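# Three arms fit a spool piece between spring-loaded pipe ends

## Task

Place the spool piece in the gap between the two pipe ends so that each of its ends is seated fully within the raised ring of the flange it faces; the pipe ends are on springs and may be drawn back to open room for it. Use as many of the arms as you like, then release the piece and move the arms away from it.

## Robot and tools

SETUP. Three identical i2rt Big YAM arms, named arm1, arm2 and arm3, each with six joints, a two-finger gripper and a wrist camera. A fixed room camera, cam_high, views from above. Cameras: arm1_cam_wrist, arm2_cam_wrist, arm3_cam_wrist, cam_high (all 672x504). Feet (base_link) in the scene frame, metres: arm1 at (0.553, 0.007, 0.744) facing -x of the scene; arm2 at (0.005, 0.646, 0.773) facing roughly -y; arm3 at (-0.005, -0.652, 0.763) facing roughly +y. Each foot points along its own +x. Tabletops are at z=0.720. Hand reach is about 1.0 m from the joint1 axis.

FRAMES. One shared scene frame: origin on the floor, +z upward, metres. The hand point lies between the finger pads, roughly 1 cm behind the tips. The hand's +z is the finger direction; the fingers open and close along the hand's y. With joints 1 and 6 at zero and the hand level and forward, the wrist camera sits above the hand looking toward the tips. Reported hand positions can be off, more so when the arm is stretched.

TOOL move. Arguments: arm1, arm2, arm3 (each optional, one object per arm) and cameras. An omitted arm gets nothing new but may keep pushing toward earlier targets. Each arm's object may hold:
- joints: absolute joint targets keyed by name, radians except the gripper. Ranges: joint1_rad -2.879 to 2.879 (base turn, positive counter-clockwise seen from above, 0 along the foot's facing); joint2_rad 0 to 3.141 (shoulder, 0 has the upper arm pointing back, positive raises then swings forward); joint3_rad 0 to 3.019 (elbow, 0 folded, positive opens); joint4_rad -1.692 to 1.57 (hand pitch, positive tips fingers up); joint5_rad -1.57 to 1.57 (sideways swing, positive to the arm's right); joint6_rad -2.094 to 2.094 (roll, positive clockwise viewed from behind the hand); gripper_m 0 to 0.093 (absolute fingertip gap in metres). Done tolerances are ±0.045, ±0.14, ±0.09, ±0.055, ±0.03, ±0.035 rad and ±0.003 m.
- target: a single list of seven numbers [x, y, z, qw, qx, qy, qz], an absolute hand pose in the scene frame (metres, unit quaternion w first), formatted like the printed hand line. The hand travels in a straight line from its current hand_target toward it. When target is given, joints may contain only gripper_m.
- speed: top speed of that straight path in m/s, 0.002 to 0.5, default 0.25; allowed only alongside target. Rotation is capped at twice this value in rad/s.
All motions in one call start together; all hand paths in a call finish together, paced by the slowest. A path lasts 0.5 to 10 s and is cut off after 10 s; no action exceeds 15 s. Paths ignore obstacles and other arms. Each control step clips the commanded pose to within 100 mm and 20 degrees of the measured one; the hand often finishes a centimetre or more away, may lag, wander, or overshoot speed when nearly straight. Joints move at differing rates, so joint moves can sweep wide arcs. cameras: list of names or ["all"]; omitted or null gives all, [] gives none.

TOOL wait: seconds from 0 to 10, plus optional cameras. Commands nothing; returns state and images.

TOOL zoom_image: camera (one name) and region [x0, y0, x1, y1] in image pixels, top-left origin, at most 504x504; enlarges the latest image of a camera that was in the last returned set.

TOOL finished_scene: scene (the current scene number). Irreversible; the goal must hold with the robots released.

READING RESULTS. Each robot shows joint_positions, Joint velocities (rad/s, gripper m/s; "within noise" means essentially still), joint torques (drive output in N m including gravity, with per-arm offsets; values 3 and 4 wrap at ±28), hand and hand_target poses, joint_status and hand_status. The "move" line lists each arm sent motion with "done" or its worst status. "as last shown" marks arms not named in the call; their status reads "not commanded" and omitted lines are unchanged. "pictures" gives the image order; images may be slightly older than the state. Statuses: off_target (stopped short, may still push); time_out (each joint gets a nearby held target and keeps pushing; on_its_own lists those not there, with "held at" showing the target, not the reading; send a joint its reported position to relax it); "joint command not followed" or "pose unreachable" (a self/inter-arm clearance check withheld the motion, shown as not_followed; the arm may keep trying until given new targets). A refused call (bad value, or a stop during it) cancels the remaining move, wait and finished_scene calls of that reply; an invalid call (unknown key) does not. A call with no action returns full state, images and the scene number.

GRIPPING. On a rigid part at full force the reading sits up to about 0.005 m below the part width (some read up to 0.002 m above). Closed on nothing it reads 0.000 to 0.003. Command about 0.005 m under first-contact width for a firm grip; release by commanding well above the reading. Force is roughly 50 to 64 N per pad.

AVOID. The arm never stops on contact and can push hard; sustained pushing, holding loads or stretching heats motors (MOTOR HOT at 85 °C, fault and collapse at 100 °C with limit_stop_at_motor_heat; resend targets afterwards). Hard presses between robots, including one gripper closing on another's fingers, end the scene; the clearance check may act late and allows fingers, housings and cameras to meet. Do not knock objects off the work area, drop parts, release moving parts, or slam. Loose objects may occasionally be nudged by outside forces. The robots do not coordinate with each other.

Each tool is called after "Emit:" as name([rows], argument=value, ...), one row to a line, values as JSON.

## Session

Emit:
move()

Scene clock: 0.00 s.
Joint torques (N m): no reading
Heat: arm1: hottest joint3_rad 29 °C; arm2: hottest joint3_rad 30 °C; arm3: hottest joint3_rad 29 °C.
Joint velocities: within noise
arm1.joint_positions: joint1_rad=+0.419 joint2_rad=+0.534 joint3_rad=+1.395 joint4_rad=-1.256 joint5_rad=+0.223 joint6_rad=+0.204 gripper_m=+0.09396
arm1.joint_status: not commanded
arm1.hand: x=+0.3532 y=-0.0359 z=+1.3232 quat_wxyz=(+0.076, +0.828, +0.020, -0.555) (m; scene frame)
arm1.hand_target: x=+0.3567 y=-0.0345 z=+1.3345 quat_wxyz=(+0.080, +0.821, +0.018, -0.565) (m; scene frame)
arm1.hand_status: not commanded
arm2.joint_positions: joint1_rad=+0.351 joint2_rad=+0.452 joint3_rad=+1.418 joint4_rad=-1.270 joint5_rad=+0.094 joint6_rad=+0.375 gripper_m=+0.09396
arm2.joint_status: not commanded
arm2.hand: x=+0.0383 y=+0.4927 z=+1.3724 quat_wxyz=(-0.519, -0.606, -0.527, +0.293) (m; scene frame)
arm2.hand_target: x=+0.0371 y=+0.4967 z=+1.3808 quat_wxyz=(-0.527, -0.601, -0.522, +0.297) (m; scene frame)
arm2.hand_status: not commanded
arm3.joint_positions: joint1_rad=+0.391 joint2_rad=+0.617 joint3_rad=+1.399 joint4_rad=-1.139 joint5_rad=-0.163 joint6_rad=-0.394 gripper_m=+0.09396
arm3.joint_status: not commanded
arm3.hand: x=-0.1279 y=-0.4365 z=+1.3542 quat_wxyz=(-0.363, +0.772, -0.270, -0.446) (m; scene frame)
arm3.hand_target: x=-0.1266 y=-0.4401 z=+1.3645 quat_wxyz=(-0.370, +0.766, -0.267, -0.453) (m; scene frame)
arm3.hand_status: not commanded
pictures: arm1_cam_wrist, arm2_cam_wrist, arm3_cam_wrist, cam_high
camera_calibration:
arm1_cam_wrist: T_world_to_cam=[[-0.122328, 0.986715, -0.106906, 0.221681], [0.842271, 0.0462315, -0.537069, 0.419899], [-0.524992, -0.155742, -0.836737, 1.41197], [0, 0, 0, 1]] pos_world=[0.414722, -0.0182453, 1.43066]
arm2_cam_wrist: T_world_to_cam=[[-0.940803, -0.0907662, -0.326576, 0.531253], [0.113518, 0.823468, -0.555891, 0.358123], [0.319381, -0.560056, -0.764417, 1.43364], [0, 0, 0, 1]] pos_world=[0.00127298, 0.556237, 1.46847]
arm3_cam_wrist: T_world_to_cam=[[0.742047, 0.589259, 0.319594, -0.0806775], [0.656294, -0.541496, -0.525414, 0.564678], [-0.136546, 0.599629, -0.788543, 1.43612], [0, 0, 0, 1]] pos_world=[-0.114632, -0.507829, 1.45492]

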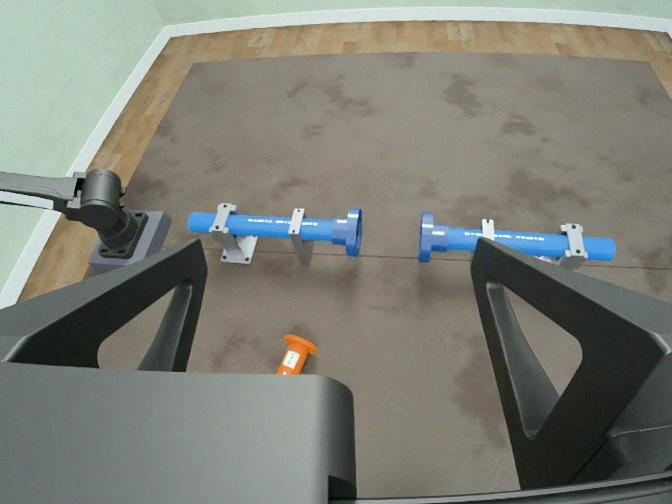

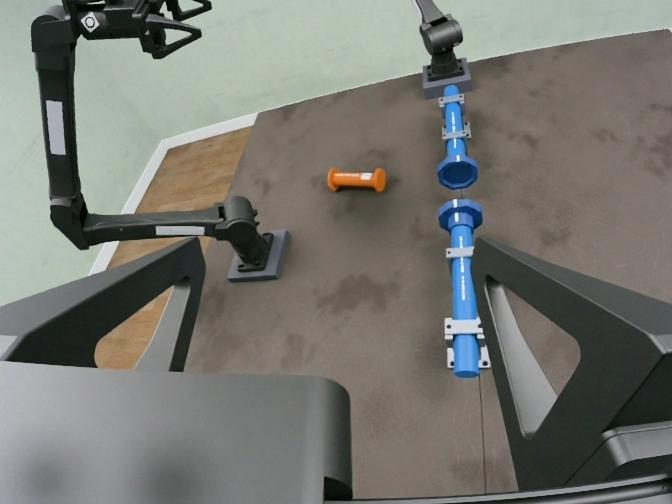

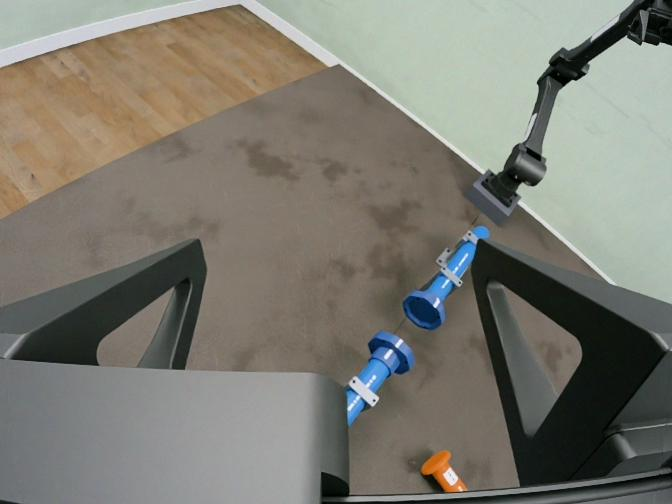

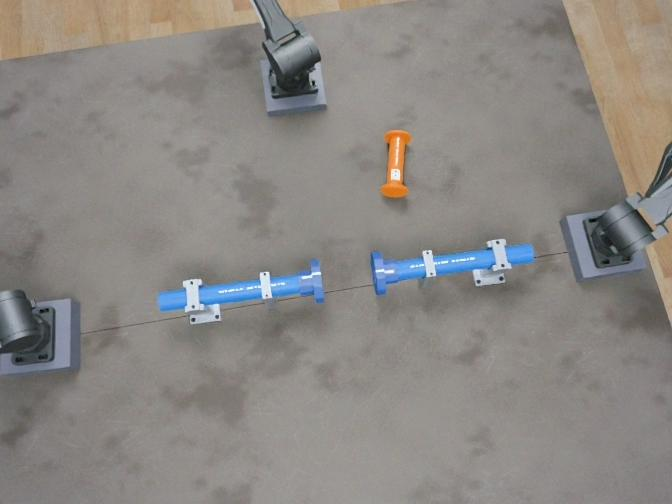

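Emit:
zoom_image(camera="cam_high", region=[350, 115, 450, 215])

Emit:
zoom_image(camera="cam_high", region=[240, 235, 340, 335])

Emit:
zoom_image(camera="cam_high", region=[355, 215, 455, 315])

Emit:
zoom_image(camera="cam_high", region=[150, 255, 250, 355])

Emit:
zoom_image(camera="cam_high", region=[445, 205, 545, 305])

Scaled by 5.040 from the camera's 672x504 image, which has a finer 960x720 frame.

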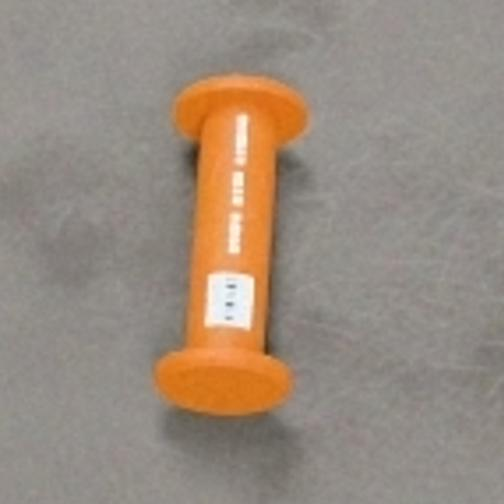

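Scaled by 5.040 from the camera's 672x504 image, which has a finer 960x720 frame.

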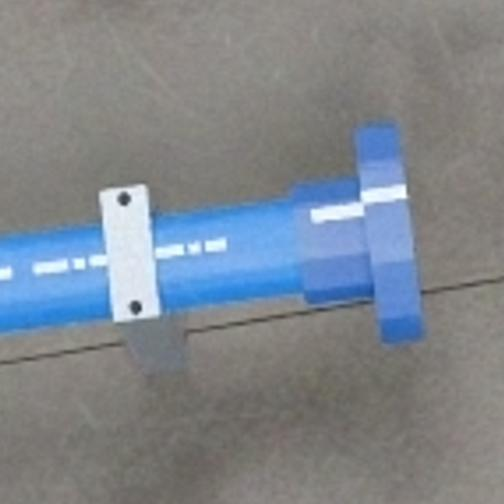

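Scaled by 5.040 from the camera's 672x504 image, which has a finer 960x720 frame.

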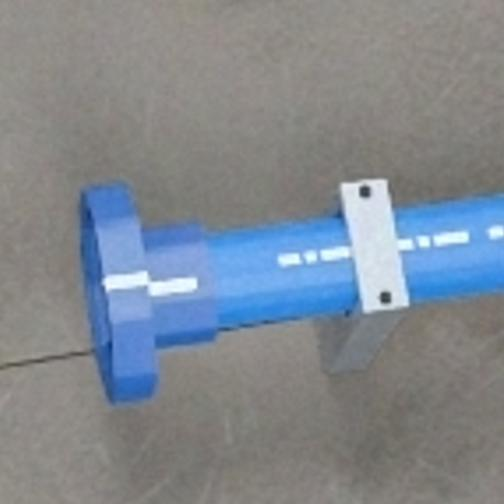

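Scaled by 5.040 from the camera's 672x504 image, which has a finer 960x720 frame.

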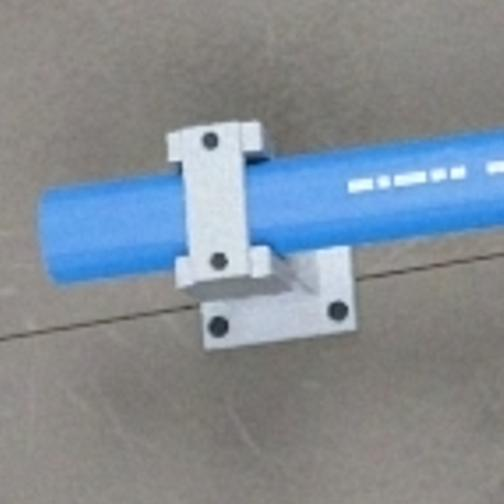

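Scaled by 5.040 from the camera's 672x504 image, which has a finer 960x720 frame.

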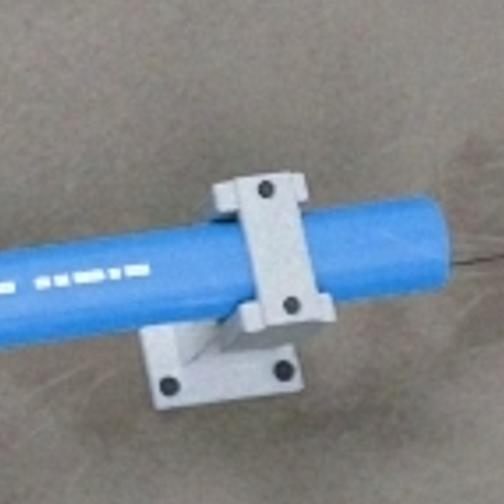

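Emit:
move(arm1={"target": [0.271, -0.208, 0.93, 0, 0.9909, -0.1349, 0], "speed": 0.3, "joints": {"gripper_m": 0.085}}, arm2={"target": [0.0133, 0.200, 0.95, 0, 0.7224, 0.6915, 0], "speed": 0.3, "joints": {"gripper_m": 0.085}}, arm3={"target": [-0.0107, -0.265, 0.95, 0, 0.6915, -0.7224, 0], "speed": 0.3, "joints": {"gripper_m": 0.085}})

Scene clock: 55.57 s.
Joint torques (N m): arm1=[-1.32 -7.77 8.9 0.99 -0.02 0.28] | arm2=[2.2 -10.4 12.81 0.12 0.2 0] | arm3=[-1.79 -7.41 11.99 0.65 0.03 0.06]
Heat: arm1: hottest joint3_rad 33 °C; arm2: hottest joint3_rad 35 °C; arm3: hottest joint3_rad 33 °C.
move: arm1 done; arm2 off_target; arm3 off_target
Joint velocities: within noise
arm1.joint_positions: joint1_rad=+0.678 joint2_rad=+1.293 joint3_rad=+1.063 joint4_rad=-1.367 joint5_rad=+0.001 joint6_rad=+0.907 gripper_m=+0.08510
arm1.joint_status: all done
arm1.hand: x=+0.2776 y=-0.2057 z=+0.9258 quat_wxyz=(-0.009, +0.992, -0.123, +0.008) (m; scene frame)
arm1.hand_target: x=+0.2711 y=-0.2079 z=+0.9300 quat_wxyz=(+0.000, +0.991, -0.135, +0.000) (m; scene frame)
arm1.hand_status: done (0.008 m and 1.9 deg from the pose sent, 0.437 m and 70.2 deg at the start)
arm2.joint_positions: joint1_rad=+0.054 joint2_rad=+1.532 joint3_rad=+1.246 joint4_rad=-1.326 joint5_rad=-0.006 joint6_rad=+0.071 gripper_m=+0.08511
arm2.joint_status: all done
arm2.hand: x=+0.0077 y=+0.2163 z=+0.9361 quat_wxyz=(+0.010, -0.730, -0.683, -0.012) (m; scene frame)
arm2.hand_target: x=+0.0134 y=+0.2008 z=+0.9501 quat_wxyz=(+0.000, -0.722, -0.691, +0.000) (m; scene frame)
arm2.hand_status: off_target (0.022 m and 2.2 deg from the pose sent, 0.514 m and 73.4 deg at the start)
arm3.joint_positions: joint1_rad=+0.036 joint2_rad=+1.384 joint3_rad=+1.122 joint4_rad=-1.345 joint5_rad=-0.009 joint6_rad=+0.043 gripper_m=+0.08507
arm3.joint_status: all done
arm3.hand: x=-0.0170 y=-0.2759 z=+0.9390 quat_wxyz=(+0.008, +0.701, -0.713, +0.007) (m; scene frame)
arm3.hand_target: x=-0.0108 y=-0.2654 z=+0.9500 quat_wxyz=(+0.000, +0.692, -0.722, +0.000) (m; scene frame)
arm3.hand_status: off_target (0.017 m and 2.0 deg from the pose sent, 0.455 m and 86.4 deg at the start)
pictures: arm1_cam_wrist, arm2_cam_wrist, arm3_cam_wrist, cam_high
camera_calibration:
arm1_cam_wrist: T_world_to_cam=[[0.245628, 0.969261, 0.0141112, 0.119796], [0.781698, -0.206663, 0.588421, -0.799087], [0.57325, -0.133502, -0.808432, 0.68679], [0, 0, 0, 1]] pos_world=[0.201517, -0.189567, 1.02373]
arm2_cam_wrist: T_world_to_cam=[[-0.997269, 0.0738525, -0.000329807, -0.00565155], [0.058049, 0.786611, 0.614715, -0.740676], [0.0456576, 0.613017, -0.78875, 0.726339], [0, 0, 0, 1]] pos_world=[0.00419644, 0.137783, 1.0282]
arm3_cam_wrist: T_world_to_cam=[[0.999841, -0.017803, -0.000569166, 0.0125947], [-0.0139206, -0.800935, 0.598589, -0.77772], [-0.0111126, -0.598486, -0.801056, 0.710724], [0, 0, 0, 1]] pos_world=[-0.0155211, -0.197321, 1.03487]

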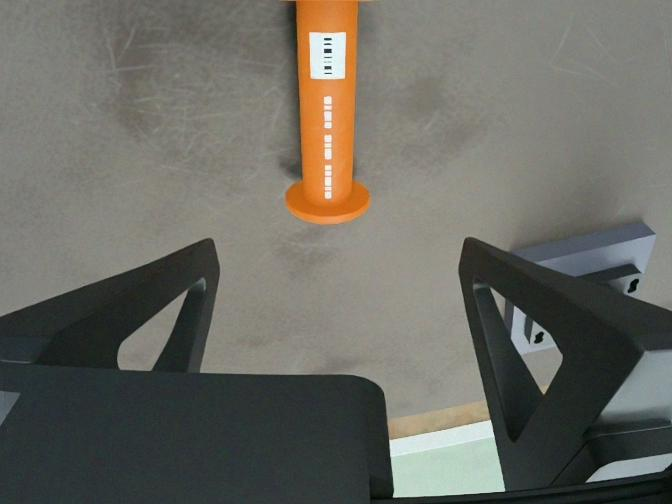

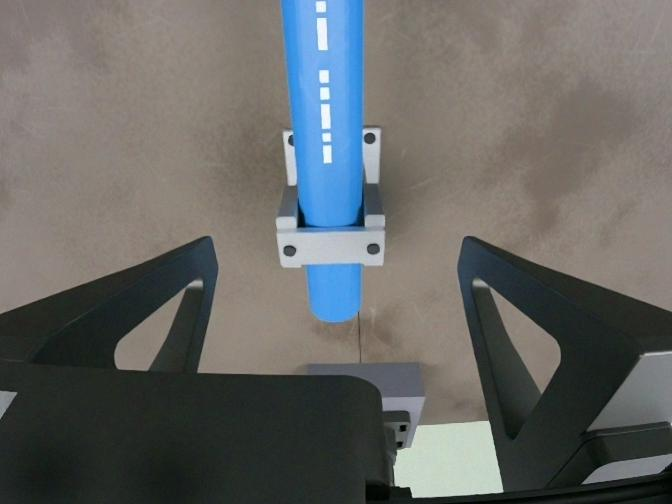

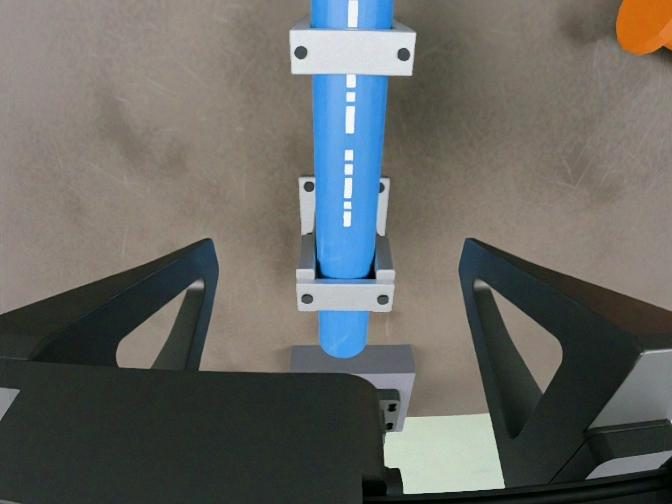

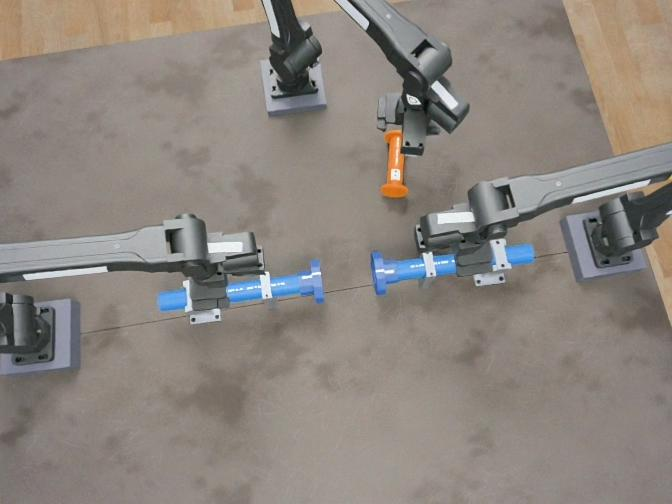

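Emit:
move(arm1={"target": [0.2675, -0.2155, 0.808, 0, 0.98965, -0.1435, 0], "speed": 0.15}, arm2={"target": [0.0185, 0.187, 0.808, 0, 0.7175, 0.6966, 0], "speed": 0.2}, arm3={"target": [-0.0065, -0.253, 0.808, 0, 0.6853, -0.7283, 0], "speed": 0.2})

Scene clock: 79.07 s.
Joint torques (N m): arm1=[-0.5 -8.12 7.34 1.05 -0.01 0.28] | arm2=[2.26 -11.63 7.24 0.83 0.19 0] | arm3=[-1.61 -8.88 7.71 1.01 0.04 0.05]
Heat: arm1: hottest joint3_rad 34 °C; arm2: hottest joint3_rad 39 °C; arm3: hottest joint3_rad 37 °C.
move: arm1 done; arm2 done; arm3 done
Joint velocities: within noise
arm1.joint_positions: joint1_rad=+0.678 joint2_rad=+1.438 joint3_rad=+0.869 joint4_rad=-1.016 joint5_rad=+0.001 joint6_rad=+0.936 gripper_m=+0.08510
arm1.joint_status: not commanded
arm1.hand: x=+0.2704 y=-0.2113 z=+0.8086 quat_wxyz=(-0.005, +0.990, -0.138, +0.003) (m; scene frame)
arm1.hand_target: x=+0.2675 y=-0.2154 z=+0.8081 quat_wxyz=(+0.000, +0.990, -0.143, +0.000) (m; scene frame)
arm1.hand_status: done (0.005 m and 1.0 deg from the pose sent, 0.119 m and 2.7 deg at the start)
arm2.joint_positions: joint1_rad=+0.065 joint2_rad=+1.713 joint3_rad=+1.123 joint4_rad=-0.984 joint5_rad=-0.006 joint6_rad=+0.068 gripper_m=+0.08511
arm2.joint_status: not commanded
arm2.hand: x=+0.0126 y=+0.1868 z=+0.8156 quat_wxyz=(-0.004, -0.726, -0.688, +0.001) (m; scene frame)
arm2.hand_target: x=+0.0185 y=+0.1871 z=+0.8082 quat_wxyz=(+0.000, -0.717, -0.697, +0.000) (m; scene frame)
arm2.hand_status: done (0.010 m and 1.4 deg from the pose sent, 0.132 m and 2.8 deg at the start)
arm3.joint_positions: joint1_rad=+0.029 joint2_rad=+1.564 joint3_rad=+0.954 joint4_rad=-0.968 joint5_rad=-0.009 joint6_rad=+0.052 gripper_m=+0.08507
arm3.joint_status: not commanded
arm3.hand: x=-0.0140 y=-0.2541 z=+0.8137 quat_wxyz=(-0.001, +0.696, -0.718, -0.003) (m; scene frame)
arm3.hand_target: x=-0.0065 y=-0.2532 z=+0.8081 quat_wxyz=(+0.000, +0.685, -0.728, +0.000) (m; scene frame)
arm3.hand_status: done (0.010 m and 1.7 deg from the pose sent, 0.133 m and 2.8 deg at the start)
pictures: arm1_cam_wrist, arm2_cam_wrist, arm3_cam_wrist, cam_high
camera_calibration:
arm1_cam_wrist: T_world_to_cam=[[0.273293, 0.961922, 0.00416048, 0.127538], [0.781428, -0.224531, 0.5822, -0.724295], [0.560965, -0.15586, -0.813035, 0.597745], [0, 0, 0, 1]] pos_world=[0.195815, -0.192144, 0.907141]
arm2_cam_wrist: T_world_to_cam=[[-0.998213, 0.0596677, -0.0032008, 0.00630822], [0.0465728, 0.810466, 0.583931, -0.622953], [0.037436, 0.582739, -0.811797, 0.673691], [0, 0, 0, 1]] pos_world=[0.0100893, 0.11192, 0.910682]
arm3_cam_wrist: T_world_to_cam=[[0.999448, -0.0331896, -0.00159007, 0.00684345], [-0.0262313, -0.817475, 0.575367, -0.670664], [-0.020396, -0.575007, -0.817894, 0.643107], [0, 0, 0, 1]] pos_world=[-0.0113152, -0.178233, 0.911882]

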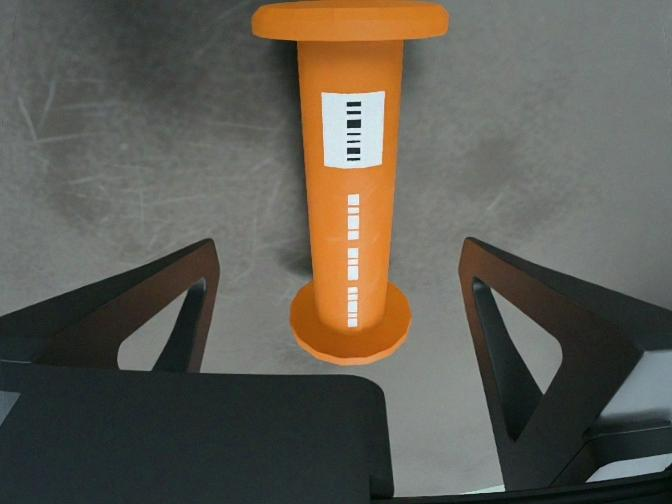

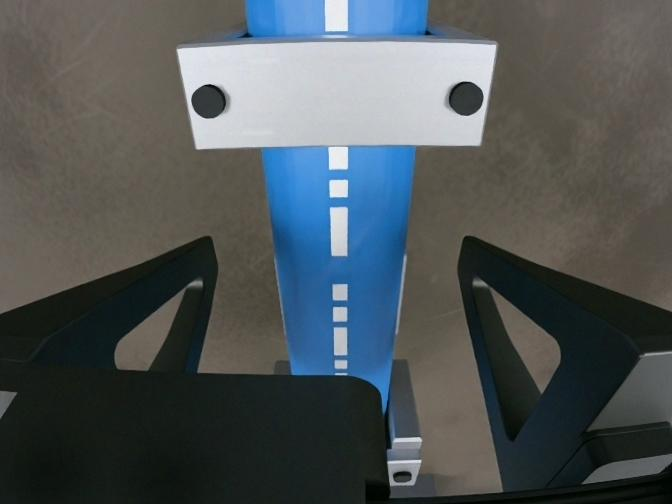

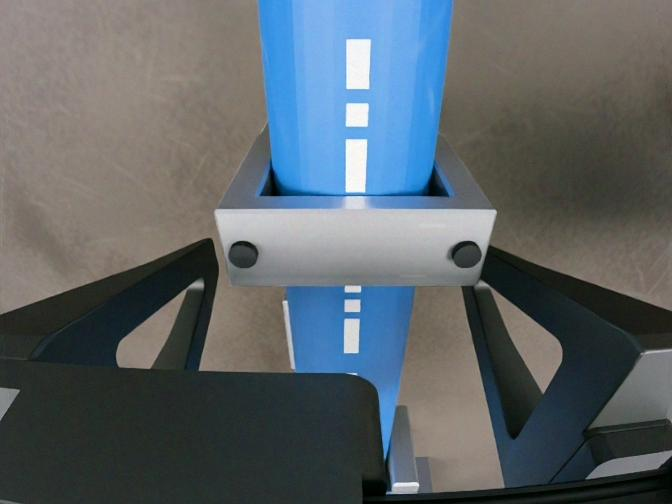

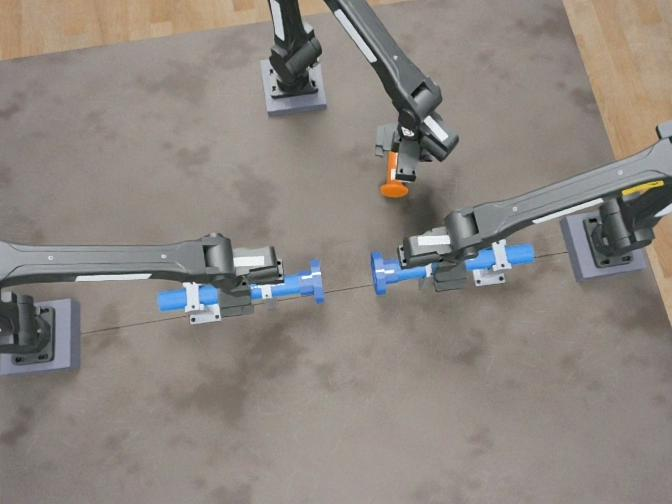

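Emit:
move(arm1={"target": [0.2730, -0.2110, 0.7545, 0, 0.9909, -0.1349, 0], "speed": 0.12}, arm2={"target": [0.0200, 0.187, 0.803, 0, 0.7175, 0.6966, 0], "speed": 0.1}, arm3={"target": [-0.0030, -0.272, 0.803, 0, 0.6788, -0.7343, 0], "speed": 0.1}, cameras=["arm1_cam_wrist", "arm3_cam_wrist"])

Scene clock: 114.07 s.
Joint torques (N m): arm1=[-0.44 -8.29 6.45 1.05 -0.01 0.08] | arm2=[2.2 -11.11 6.8 0.83 0.19 0.02] | arm3=[-2.43 -9.64 6.8 1.11 0.01 0.04]
Heat: arm1: hottest joint3_rad 36 °C; arm2: hottest joint3_rad 37 °C; arm3: hottest joint3_rad 36 °C.
move: arm1 done; arm2 off_target; arm3 done
Joint velocities: within noise
arm1.joint_positions: joint1_rad=+0.678 joint2_rad=+1.520 joint3_rad=+0.785 joint4_rad=-0.849 joint5_rad=+0.001 joint6_rad=+0.936 gripper_m=+0.08510
arm1.joint_status: not commanded
arm1.hand: x=+0.2756 y=-0.2071 z=+0.7555 quat_wxyz=(-0.004, +0.990, -0.138, +0.003) (m; scene frame)
arm1.hand_target: x=+0.2731 y=-0.2109 z=+0.7545 quat_wxyz=(+0.000, +0.991, -0.135, +0.000) (m; scene frame)
arm1.hand_status: done (0.005 m and 0.7 deg from the pose sent, 0.054 m and 0.7 deg at the start)
arm2.joint_positions: joint1_rad=+0.068 joint2_rad=+1.714 joint3_rad=+1.123 joint4_rad=-0.971 joint5_rad=-0.006 joint6_rad=+0.068 gripper_m=+0.08511
arm2.joint_status: not commanded
arm2.hand: x=+0.0140 y=+0.1838 z=+0.8151 quat_wxyz=(-0.008, -0.724, -0.689, +0.005) (m; scene frame)
arm2.hand_target: x=+0.0199 y=+0.1872 z=+0.8033 quat_wxyz=(+0.000, -0.717, -0.697, +0.000) (m; scene frame)
arm2.hand_status: off_target (0.014 m and 1.6 deg from the pose sent, 0.015 m and 1.4 deg at the start)
arm3.joint_positions: joint1_rad=+0.020 joint2_rad=+1.553 joint3_rad=+0.899 joint4_rad=-0.945 joint5_rad=-0.009 joint6_rad=+0.061 gripper_m=+0.08507
arm3.joint_status: not commanded
arm3.hand: x=-0.0101 y=-0.2731 z=+0.8004 quat_wxyz=(+0.006, +0.689, -0.725, +0.005) (m; scene frame)
arm3.hand_target: x=-0.0031 y=-0.2721 z=+0.8029 quat_wxyz=(+0.000, +0.679, -0.734, +0.000) (m; scene frame)
arm3.hand_status: done (0.008 m and 1.8 deg from the pose sent, 0.024 m and 2.7 deg at the start)
pictures: arm1_cam_wrist, arm3_cam_wrist
camera_calibration:
arm1_cam_wrist: T_world_to_cam=[[0.273672, 0.961818, 0.00322361, 0.122945], [0.781869, -0.22442, 0.58165, -0.696314], [0.560165, -0.156661, -0.813433, 0.552629], [0, 0, 0, 1]] pos_world=[0.201216, -0.187942, 0.854142]
arm3_cam_wrist: T_world_to_cam=[[0.998683, -0.0512984, -0.000462747, -0.00359932], [-0.0410435, -0.804385, 0.59269, -0.688916], [-0.0307763, -0.59189, -0.805431, 0.60671], [0, 0, 0, 1]] pos_world=[-0.00600863, -0.195232, 0.896974]

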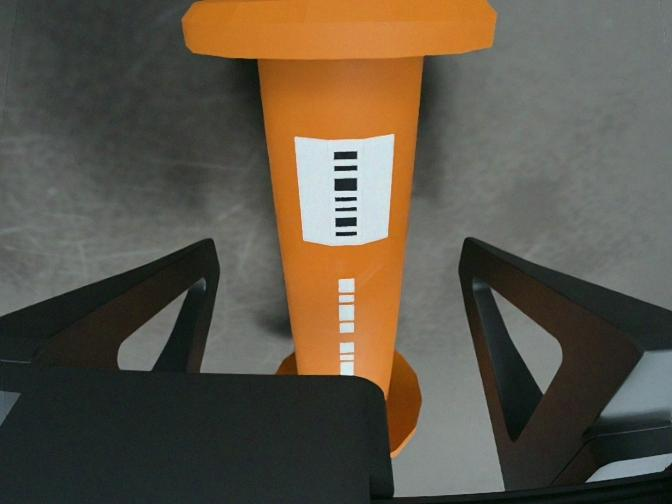

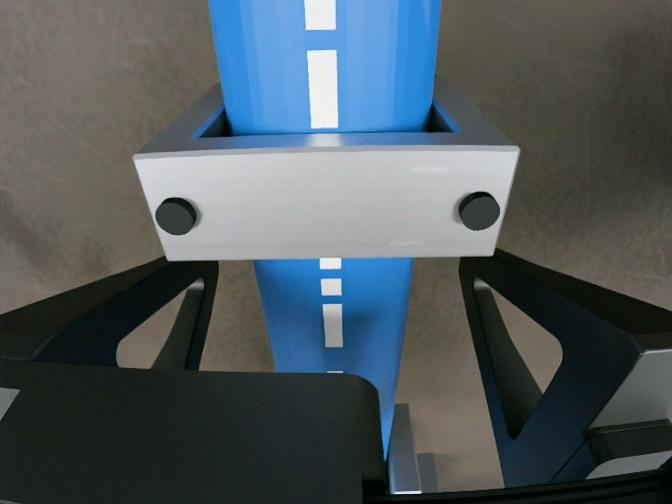

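Emit:
move(arm1={"joints": {"gripper_m": 0.028}}, arm2={"joints": {"gripper_m": 0.028}}, arm3={"joints": {"gripper_m": 0.028}})

Scene clock: 120.00 s.
Joint torques (N m): arm1=[-0.5 -8.35 6.43 1.03 0.01 0.08] | arm2=[2.26 -11.11 6.82 0.84 -0.17 0.03] | arm3=[-1.79 -9.41 7.02 1.11 0.07 0.14]
Heat: arm1: hottest joint3_rad 36 °C; arm2: hottest joint3_rad 37 °C; arm3: hottest joint3_rad 35 °C.
move: arm1 off_target; arm2 off_target; arm3 off_target
Joint velocities: within noise
arm1.joint_positions: joint1_rad=+0.678 joint2_rad=+1.520 joint3_rad=+0.785 joint4_rad=-0.848 joint5_rad=+0.001 joint6_rad=+0.936 gripper_m=+0.03576
arm1.joint_status: gripper_m off_target (ended at +0.03579, target +0.02800)
arm1.hand: x=+0.2756 y=-0.2072 z=+0.7555 quat_wxyz=(-0.004, +0.990, -0.138, +0.003) (m; scene frame)
arm1.hand_target: x=+0.2731 y=-0.2109 z=+0.7545 quat_wxyz=(+0.000, +0.991, -0.135, +0.000) (m; scene frame)
arm1.hand_status: not commanded
arm2.joint_positions: joint1_rad=+0.068 joint2_rad=+1.714 joint3_rad=+1.123 joint4_rad=-0.971 joint5_rad=+0.003 joint6_rad=+0.067 gripper_m=+0.03965
arm2.joint_status: gripper_m off_target (ended at +0.03968, target +0.02800)
arm2.hand: x=+0.0126 y=+0.1840 z=+0.8148 quat_wxyz=(-0.005, -0.724, -0.690, +0.008) (m; scene frame)
arm2.hand_target: x=+0.0198 y=+0.1874 z=+0.8032 quat_wxyz=(+0.000, -0.717, -0.697, +0.000) (m; scene frame)
arm2.hand_status: not commanded
arm3.joint_positions: joint1_rad=+0.020 joint2_rad=+1.553 joint3_rad=+0.899 joint4_rad=-0.945 joint5_rad=-0.011 joint6_rad=+0.054 gripper_m=+0.03760
arm3.joint_status: gripper_m off_target (ended at +0.03763, target +0.02800)
arm3.hand: x=-0.0105 y=-0.2730 z=+0.8006 quat_wxyz=(+0.006, +0.691, -0.722, +0.004) (m; scene frame)
arm3.hand_target: x=-0.0031 y=-0.2721 z=+0.8029 quat_wxyz=(+0.000, +0.679, -0.734, +0.000) (m; scene frame)
arm3.hand_status: not commanded
pictures: arm1_cam_wrist, arm2_cam_wrist, arm3_cam_wrist, cam_high
camera_calibration:
arm1_cam_wrist: T_world_to_cam=[[0.27331, 0.961922, 0.00271291, 0.123474], [0.782007, -0.223831, 0.581692, -0.696267], [0.560149, -0.15686, -0.813405, 0.552571], [0, 0, 0, 1]] pos_world=[0.201216, -0.187942, 0.854142]
arm2_cam_wrist: T_world_to_cam=[[-0.998425, 0.0559227, 0.00440859, 0.000977917], [0.0482936, 0.816909, 0.574741, -0.613875], [0.0285396, 0.574049, -0.818324, 0.681692], [0, 0, 0, 1]] pos_world=[0.0111674, 0.110101, 0.910659]
arm3_cam_wrist: T_world_to_cam=[[0.999005, -0.0444973, -0.00289975, 0.000622612], [-0.0341408, -0.805084, 0.592177, -0.688611], [-0.0286848, -0.591489, -0.805803, 0.607335], [0, 0, 0, 1]] pos_world=[-0.00671048, -0.195131, 0.897174]

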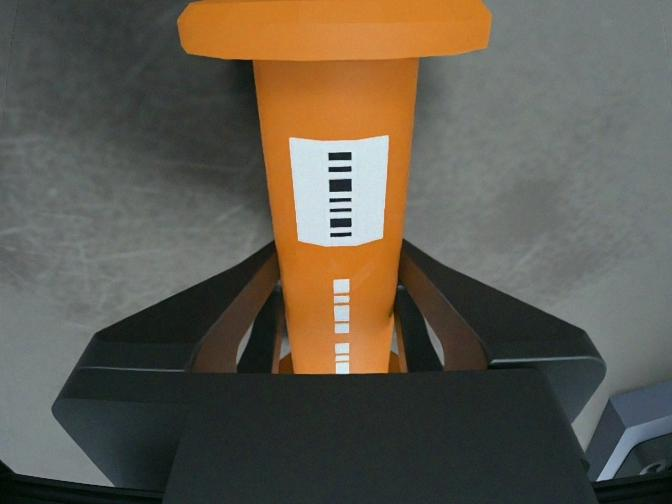

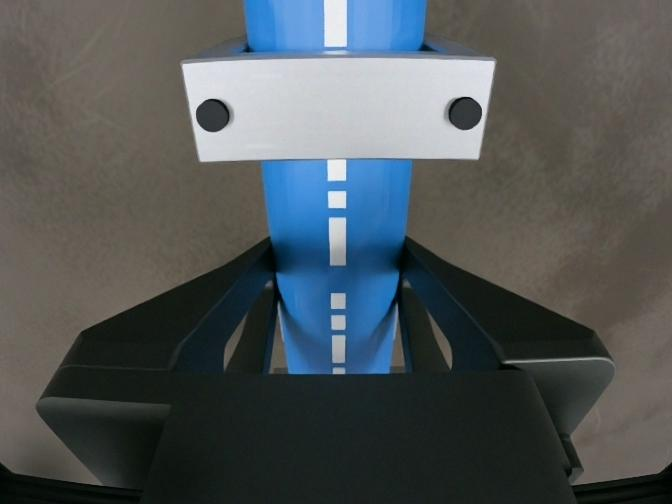

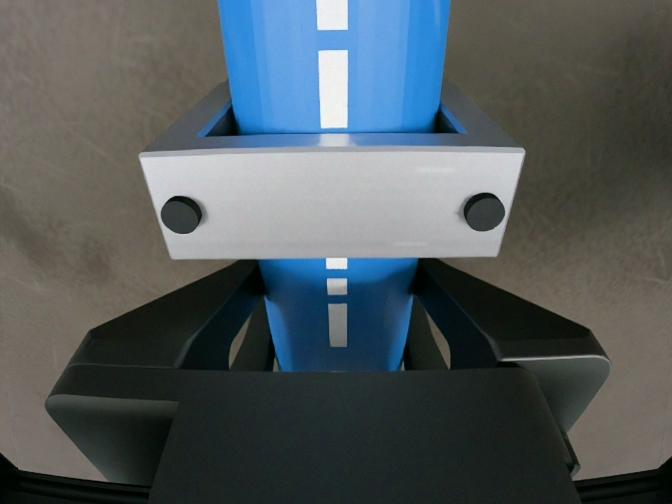

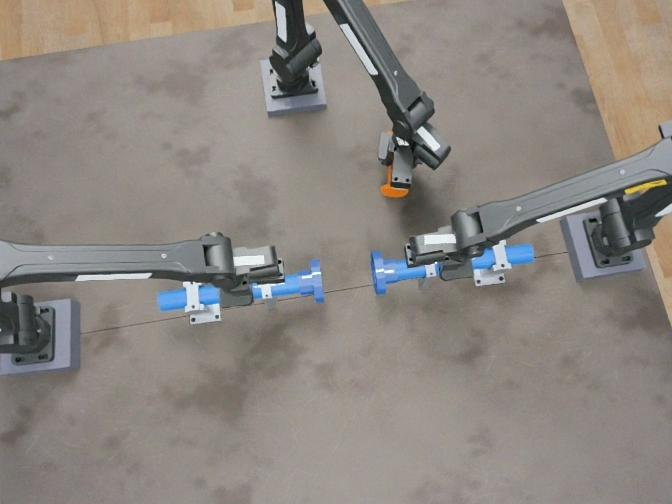

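Emit:
move(arm1={"target": [0.20, -0.150, 0.96, 0, 0.7163, 0.6978, 0], "speed": 0.3}, arm2={"target": [0.0200, 0.265, 0.803, 0, 0.7200, 0.6940, 0], "speed": 0.1}, arm3={"target": [-0.0090, -0.350, 0.803, 0, 0.6860, -0.7276, 0], "speed": 0.1}, cameras=["arm1_cam_wrist"])

Scene clock: 139.40 s.
Joint torques (N m): arm1=[-1.32 -10.05 12.78 -0.18 -0.16 -0.1] | arm2=[2.37 -13.04 1.95 -1.92 -0.13 0.13] | arm3=[-1.32 -11.69 2.82 -1.59 0.07 0.17]
Heat: arm1: hottest joint3_rad 36 °C; arm2: hottest joint3_rad 36 °C; arm3: hottest joint3_rad 34 °C.
move: arm1 off_target; arm2 off_target; arm3 off_target
Joint velocities: within noise
arm1.joint_positions: joint1_rad=+0.446 joint2_rad=+1.375 joint3_rad=+1.152 joint4_rad=-1.417 joint5_rad=+0.003 joint6_rad=-1.109 gripper_m=+0.03572
arm1.joint_status: not commanded
arm1.hand: x=+0.2161 y=-0.1453 z=+0.9307 quat_wxyz=(+0.009, +0.719, +0.694, +0.032) (m; scene frame)
arm1.hand_target: x=+0.2014 y=-0.1493 z=+0.9598 quat_wxyz=(-0.001, +0.716, +0.698, +0.000) (m; scene frame)
arm1.hand_status: off_target (0.034 m and 3.9 deg from the pose sent, 0.225 m and 104.3 deg at the start)
arm2.joint_positions: joint1_rad=+0.070 joint2_rad=+1.594 joint3_rad=+0.958 joint4_rad=-0.836 joint5_rad=+0.003 joint6_rad=+0.067 gripper_m=+0.03966
arm2.joint_status: not commanded
arm2.hand: x=+0.0130 y=+0.2159 z=+0.8140 quat_wxyz=(-0.039, -0.722, -0.689, +0.039) (m; scene frame)
arm2.hand_target: x=+0.0188 y=+0.2619 z=+0.8027 quat_wxyz=(+0.000, -0.720, -0.694, +0.001) (m; scene frame)
arm2.hand_status: off_target (0.051 m and 6.4 deg from the pose sent, 0.082 m and 1.3 deg at the start)
arm3.joint_positions: joint1_rad=+0.024 joint2_rad=+1.421 joint3_rad=+0.750 joint4_rad=-0.840 joint5_rad=-0.010 joint6_rad=+0.053 gripper_m=+0.03760
arm3.joint_status: not commanded
arm3.hand: x=-0.0111 y=-0.3063 z=+0.8000 quat_wxyz=(-0.024, +0.693, -0.720, -0.028) (m; scene frame)
arm3.hand_target: x=-0.0093 y=-0.3465 z=+0.7997 quat_wxyz=(+0.000, +0.686, -0.728, +0.000) (m; scene frame)
arm3.hand_status: off_target (0.044 m and 4.3 deg from the pose sent, 0.077 m and 1.2 deg at the start)
pictures: arm1_cam_wrist
camera_calibration:
arm1_cam_wrist: T_world_to_cam=[[-0.997273, 0.0362434, -0.0642855, 0.282205], [-0.00992592, 0.797306, 0.603494, -0.438562], [0.0731279, 0.602487, -0.794772, 0.936457], [0, 0, 0, 1]] pos_world=[0.208602, -0.224763, 1.02708]

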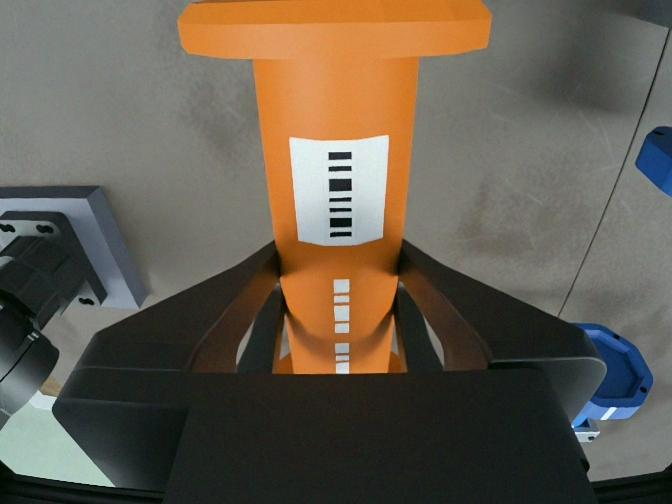

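Emit:
move(arm1={"target": [-0.010, -0.036, 0.96, 0, 0.7163, 0.6978, 0], "speed": 0.25}, cameras=["arm1_cam_wrist", "cam_high"])

Emit:
zoom_image(camera="cam_high", region=[270, 220, 420, 330])

Scene clock: 145.93 s.
Joint torques (N m): arm1=[-0.44 -15.85 12.93 -0.21 -0.16 -0.08] | arm2=[2.37 -13.04 1.96 -1.92 -0.12 0.13] | arm3=[-0.85 -11.22 2.7 -1.77 0.14 0.15]
Heat: arm1: hottest joint3_rad 37 °C; arm2: hottest joint3_rad 35 °C; arm3: hottest joint3_rad 34 °C.
move: arm1 off_target
Joint velocities: within noise
arm1.joint_positions: joint1_rad=+0.093 joint2_rad=+1.831 joint3_rad=+1.710 joint4_rad=-1.507 joint5_rad=+0.003 joint6_rad=-1.451 gripper_m=+0.03572
arm1.joint_status: not commanded
arm1.hand: x=+0.0051 y=-0.0325 z=+0.9335 quat_wxyz=(+0.016, +0.723, +0.691, +0.022) (m; scene frame)
arm1.hand_target: x=-0.0084 y=-0.0359 z=+0.9600 quat_wxyz=(+0.000, +0.716, +0.698, +0.000) (m; scene frame)
arm1.hand_status: off_target (0.031 m and 3.3 deg from the pose sent, 0.253 m and 3.8 deg at the start)
arm2, arm3: as last shown
arm2.hand: x=+0.0130 y=+0.2160 z=+0.8138 quat_wxyz=(-0.039, -0.722, -0.689, +0.039) (m; scene frame)
arm2.hand_target: x=+0.0188 y=+0.2621 z=+0.8026 quat_wxyz=(+0.000, -0.720, -0.694, +0.000) (m; scene frame)
arm3.hand_target: x=-0.0093 y=-0.3465 z=+0.7996 quat_wxyz=(+0.000, +0.686, -0.728, +0.000) (m; scene frame)
pictures: arm1_cam_wrist, cam_high
camera_calibration:
arm1_cam_wrist: T_world_to_cam=[[-0.997116, 0.0460368, -0.0603352, 0.064509], [0.00208829, 0.811348, 0.58456, -0.514127], [0.0758641, 0.582748, -0.809104, 0.898838], [0, 0, 0, 1]] pos_world=[-0.00279287, -0.10963, 1.03168]

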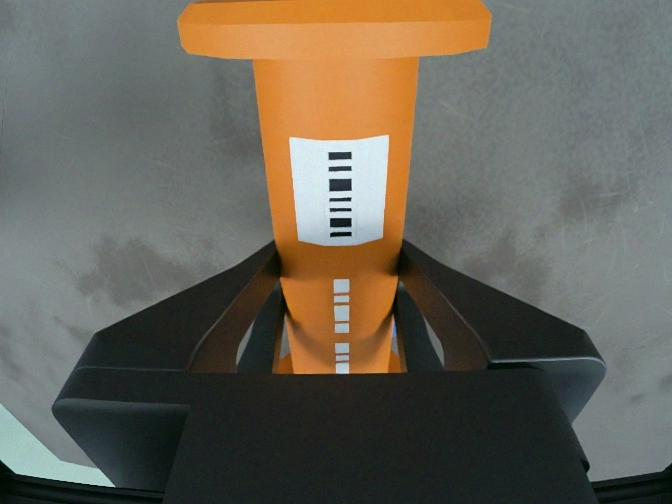

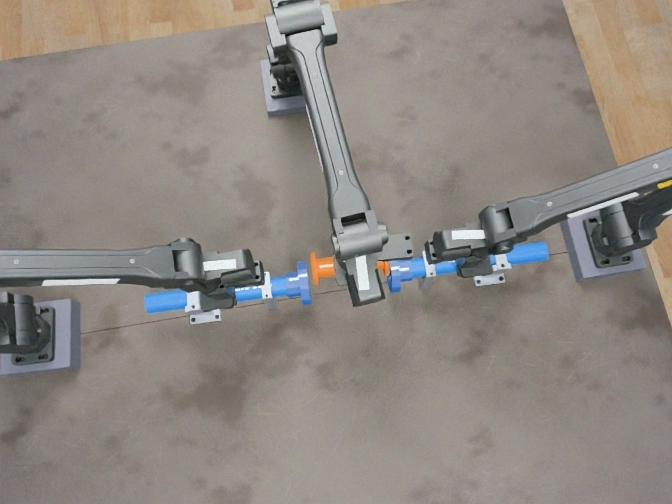

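Scaled by 3.360 from the camera's 672x504 image, which has a finer 960x720 frame.

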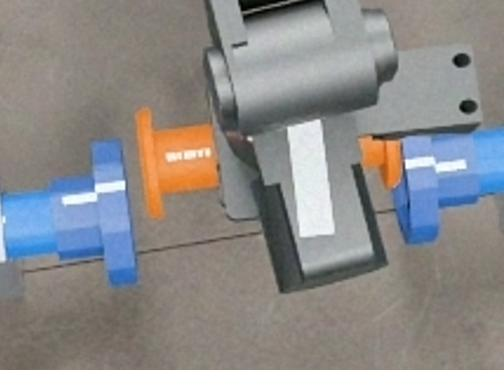

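Emit:
move(arm1={"target": [-0.011, -0.0364, 0.857, 0, 0.7175, 0.6966, 0], "speed": 0.1}, cameras=["arm1_cam_wrist", "cam_high"])

Emit:
zoom_image(camera="cam_high", region=[290, 250, 340, 310])

Emit:
zoom_image(camera="cam_high", region=[365, 240, 415, 300])

Scene clock: 156.03 s.
Joint torques (N m): arm1=[-0.44 -16.38 8.79 0.85 -0.17 -0.04] | arm2=[2.37 -13.04 1.98 -1.94 -0.12 0.13] | arm3=[-0.15 -11.69 2.59 -1.69 0.03 0.11]
Heat: arm1: hottest joint3_rad 40 °C; arm2: hottest joint3_rad 35 °C; arm3: hottest joint3_rad 33 °C.
move: arm1 off_target
Joint velocities: within noise
arm1.joint_positions: joint1_rad=+0.093 joint2_rad=+1.889 joint3_rad=+1.565 joint4_rad=-1.282 joint5_rad=+0.003 joint6_rad=-1.452 gripper_m=+0.03572
arm1.joint_status: not commanded
arm1.hand: x=-0.0037 y=-0.0332 z=+0.8480 quat_wxyz=(+0.009, +0.723, +0.691, +0.013) (m; scene frame)
arm1.hand_target: x=-0.0108 y=-0.0364 z=+0.8571 quat_wxyz=(+0.000, +0.717, +0.697, +0.000) (m; scene frame)
arm1.hand_status: off_target (0.012 m and 2.0 deg from the pose sent, 0.078 m and 3.3 deg at the start)
arm2, arm3: as last shown
pictures: arm1_cam_wrist, cam_high
camera_calibration:
arm1_cam_wrist: T_world_to_cam=[[-0.998249, 0.0455917, -0.0376983, 0.0314628], [0.0150886, 0.81238, 0.582933, -0.462124], [0.0572023, 0.581343, -0.811645, 0.832748], [0, 0, 0, 1]] pos_world=[-0.00925462, -0.110127, 0.94647]

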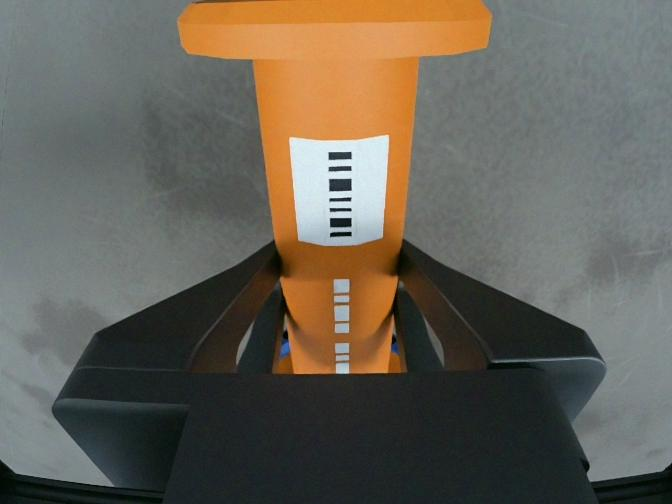

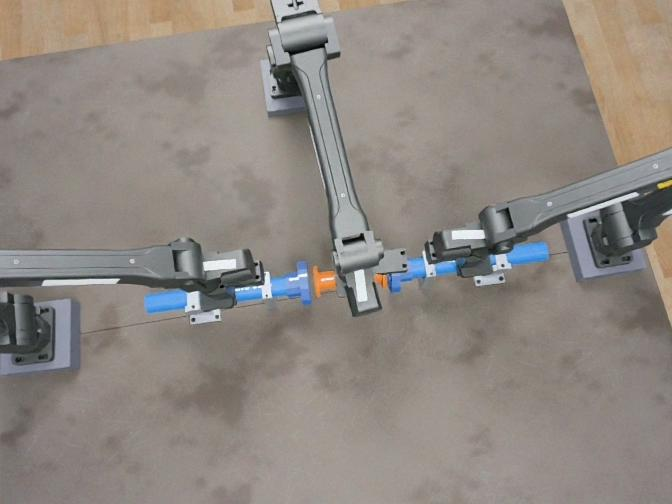

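Scaled by 8.400 from the camera's 672x504 image, which has a finer 960x720 frame.

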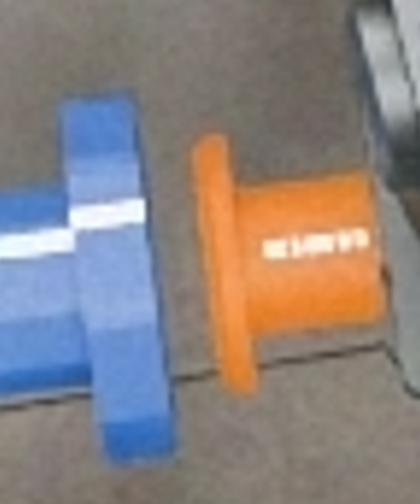

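Scaled by 8.400 from the camera's 672x504 image, which has a finer 960x720 frame.

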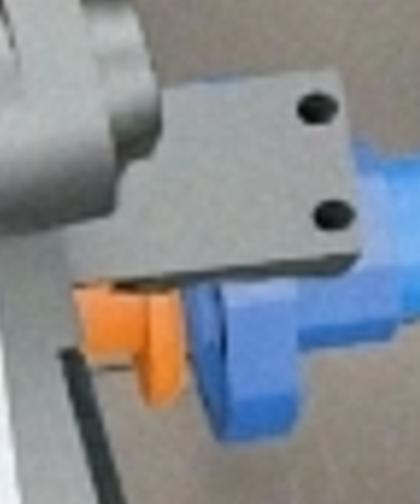

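Emit:
move(arm1={"target": [-0.004, -0.033, 0.838, 0, 0.7139, 0.7003, 0], "speed": 0.08}, cameras=["arm1_cam_wrist", "cam_high"])

Emit:
zoom_image(camera="cam_high", region=[290, 250, 340, 310])

Emit:
zoom_image(camera="cam_high", region=[365, 240, 415, 300])

Scene clock: 183.67 s.
Joint torques (N m): arm1=[-0.79 -16.32 8.47 0.9 -0.16 -0.08] | arm2=[2.43 -13.04 1.95 -1.94 -0.12 0.13] | arm3=[-0.09 -10.99 2.62 -1.69 0.06 0.12]
Heat: arm1: hottest joint3_rad 40 °C; arm2: hottest joint3_rad 33 °C; arm3: hottest joint3_rad 32 °C.
move: arm1 off_target
Joint velocities: within noise
arm1.joint_positions: joint1_rad=+0.093 joint2_rad=+1.889 joint3_rad=+1.512 joint4_rad=-1.229 joint5_rad=+0.003 joint6_rad=-1.463 gripper_m=+0.03572
arm1.joint_status: not commanded
arm1.hand: x=+0.0034 y=-0.0327 z=+0.8287 quat_wxyz=(+0.009, +0.719, +0.695, +0.013) (m; scene frame)
arm1.hand_target: x=-0.0038 y=-0.0330 z=+0.8381 quat_wxyz=(+0.000, +0.714, +0.700, +0.000) (m; scene frame)
arm1.hand_status: off_target (0.012 m and 2.0 deg from the pose sent, 0.010 m and 2.3 deg at the start)
arm2, arm3: as last shown
pictures: arm1_cam_wrist, cam_high
camera_calibration:
arm1_cam_wrist: T_world_to_cam=[[-0.998679, 0.0344986, -0.0380837, 0.037641], [0.00585319, 0.812678, 0.582684, -0.451153], [0.0510516, 0.581691, -0.811806, 0.816521], [0, 0, 0, 1]] pos_world=[-0.00145276, -0.109619, 0.92717]

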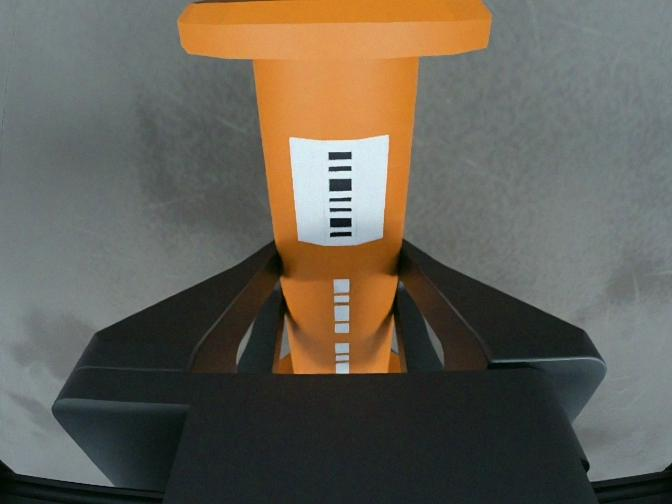

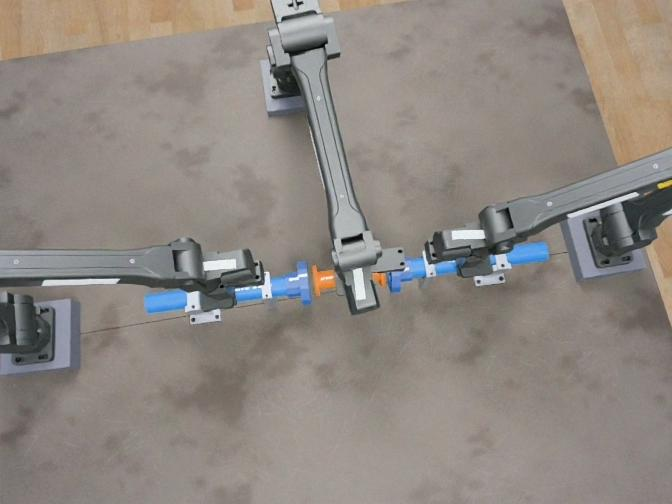

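Scaled by 8.400 from the camera's 672x504 image, which has a finer 960x720 frame.

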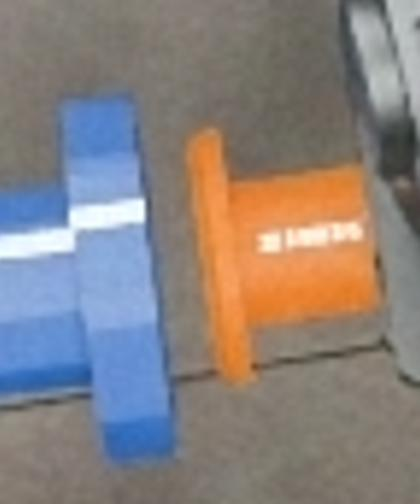

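Scaled by 8.400 from the camera's 672x504 image, which has a finer 960x720 frame.

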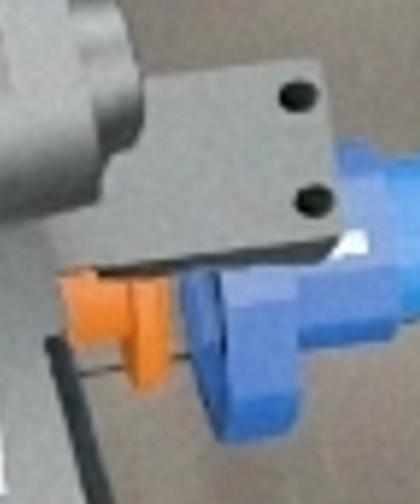

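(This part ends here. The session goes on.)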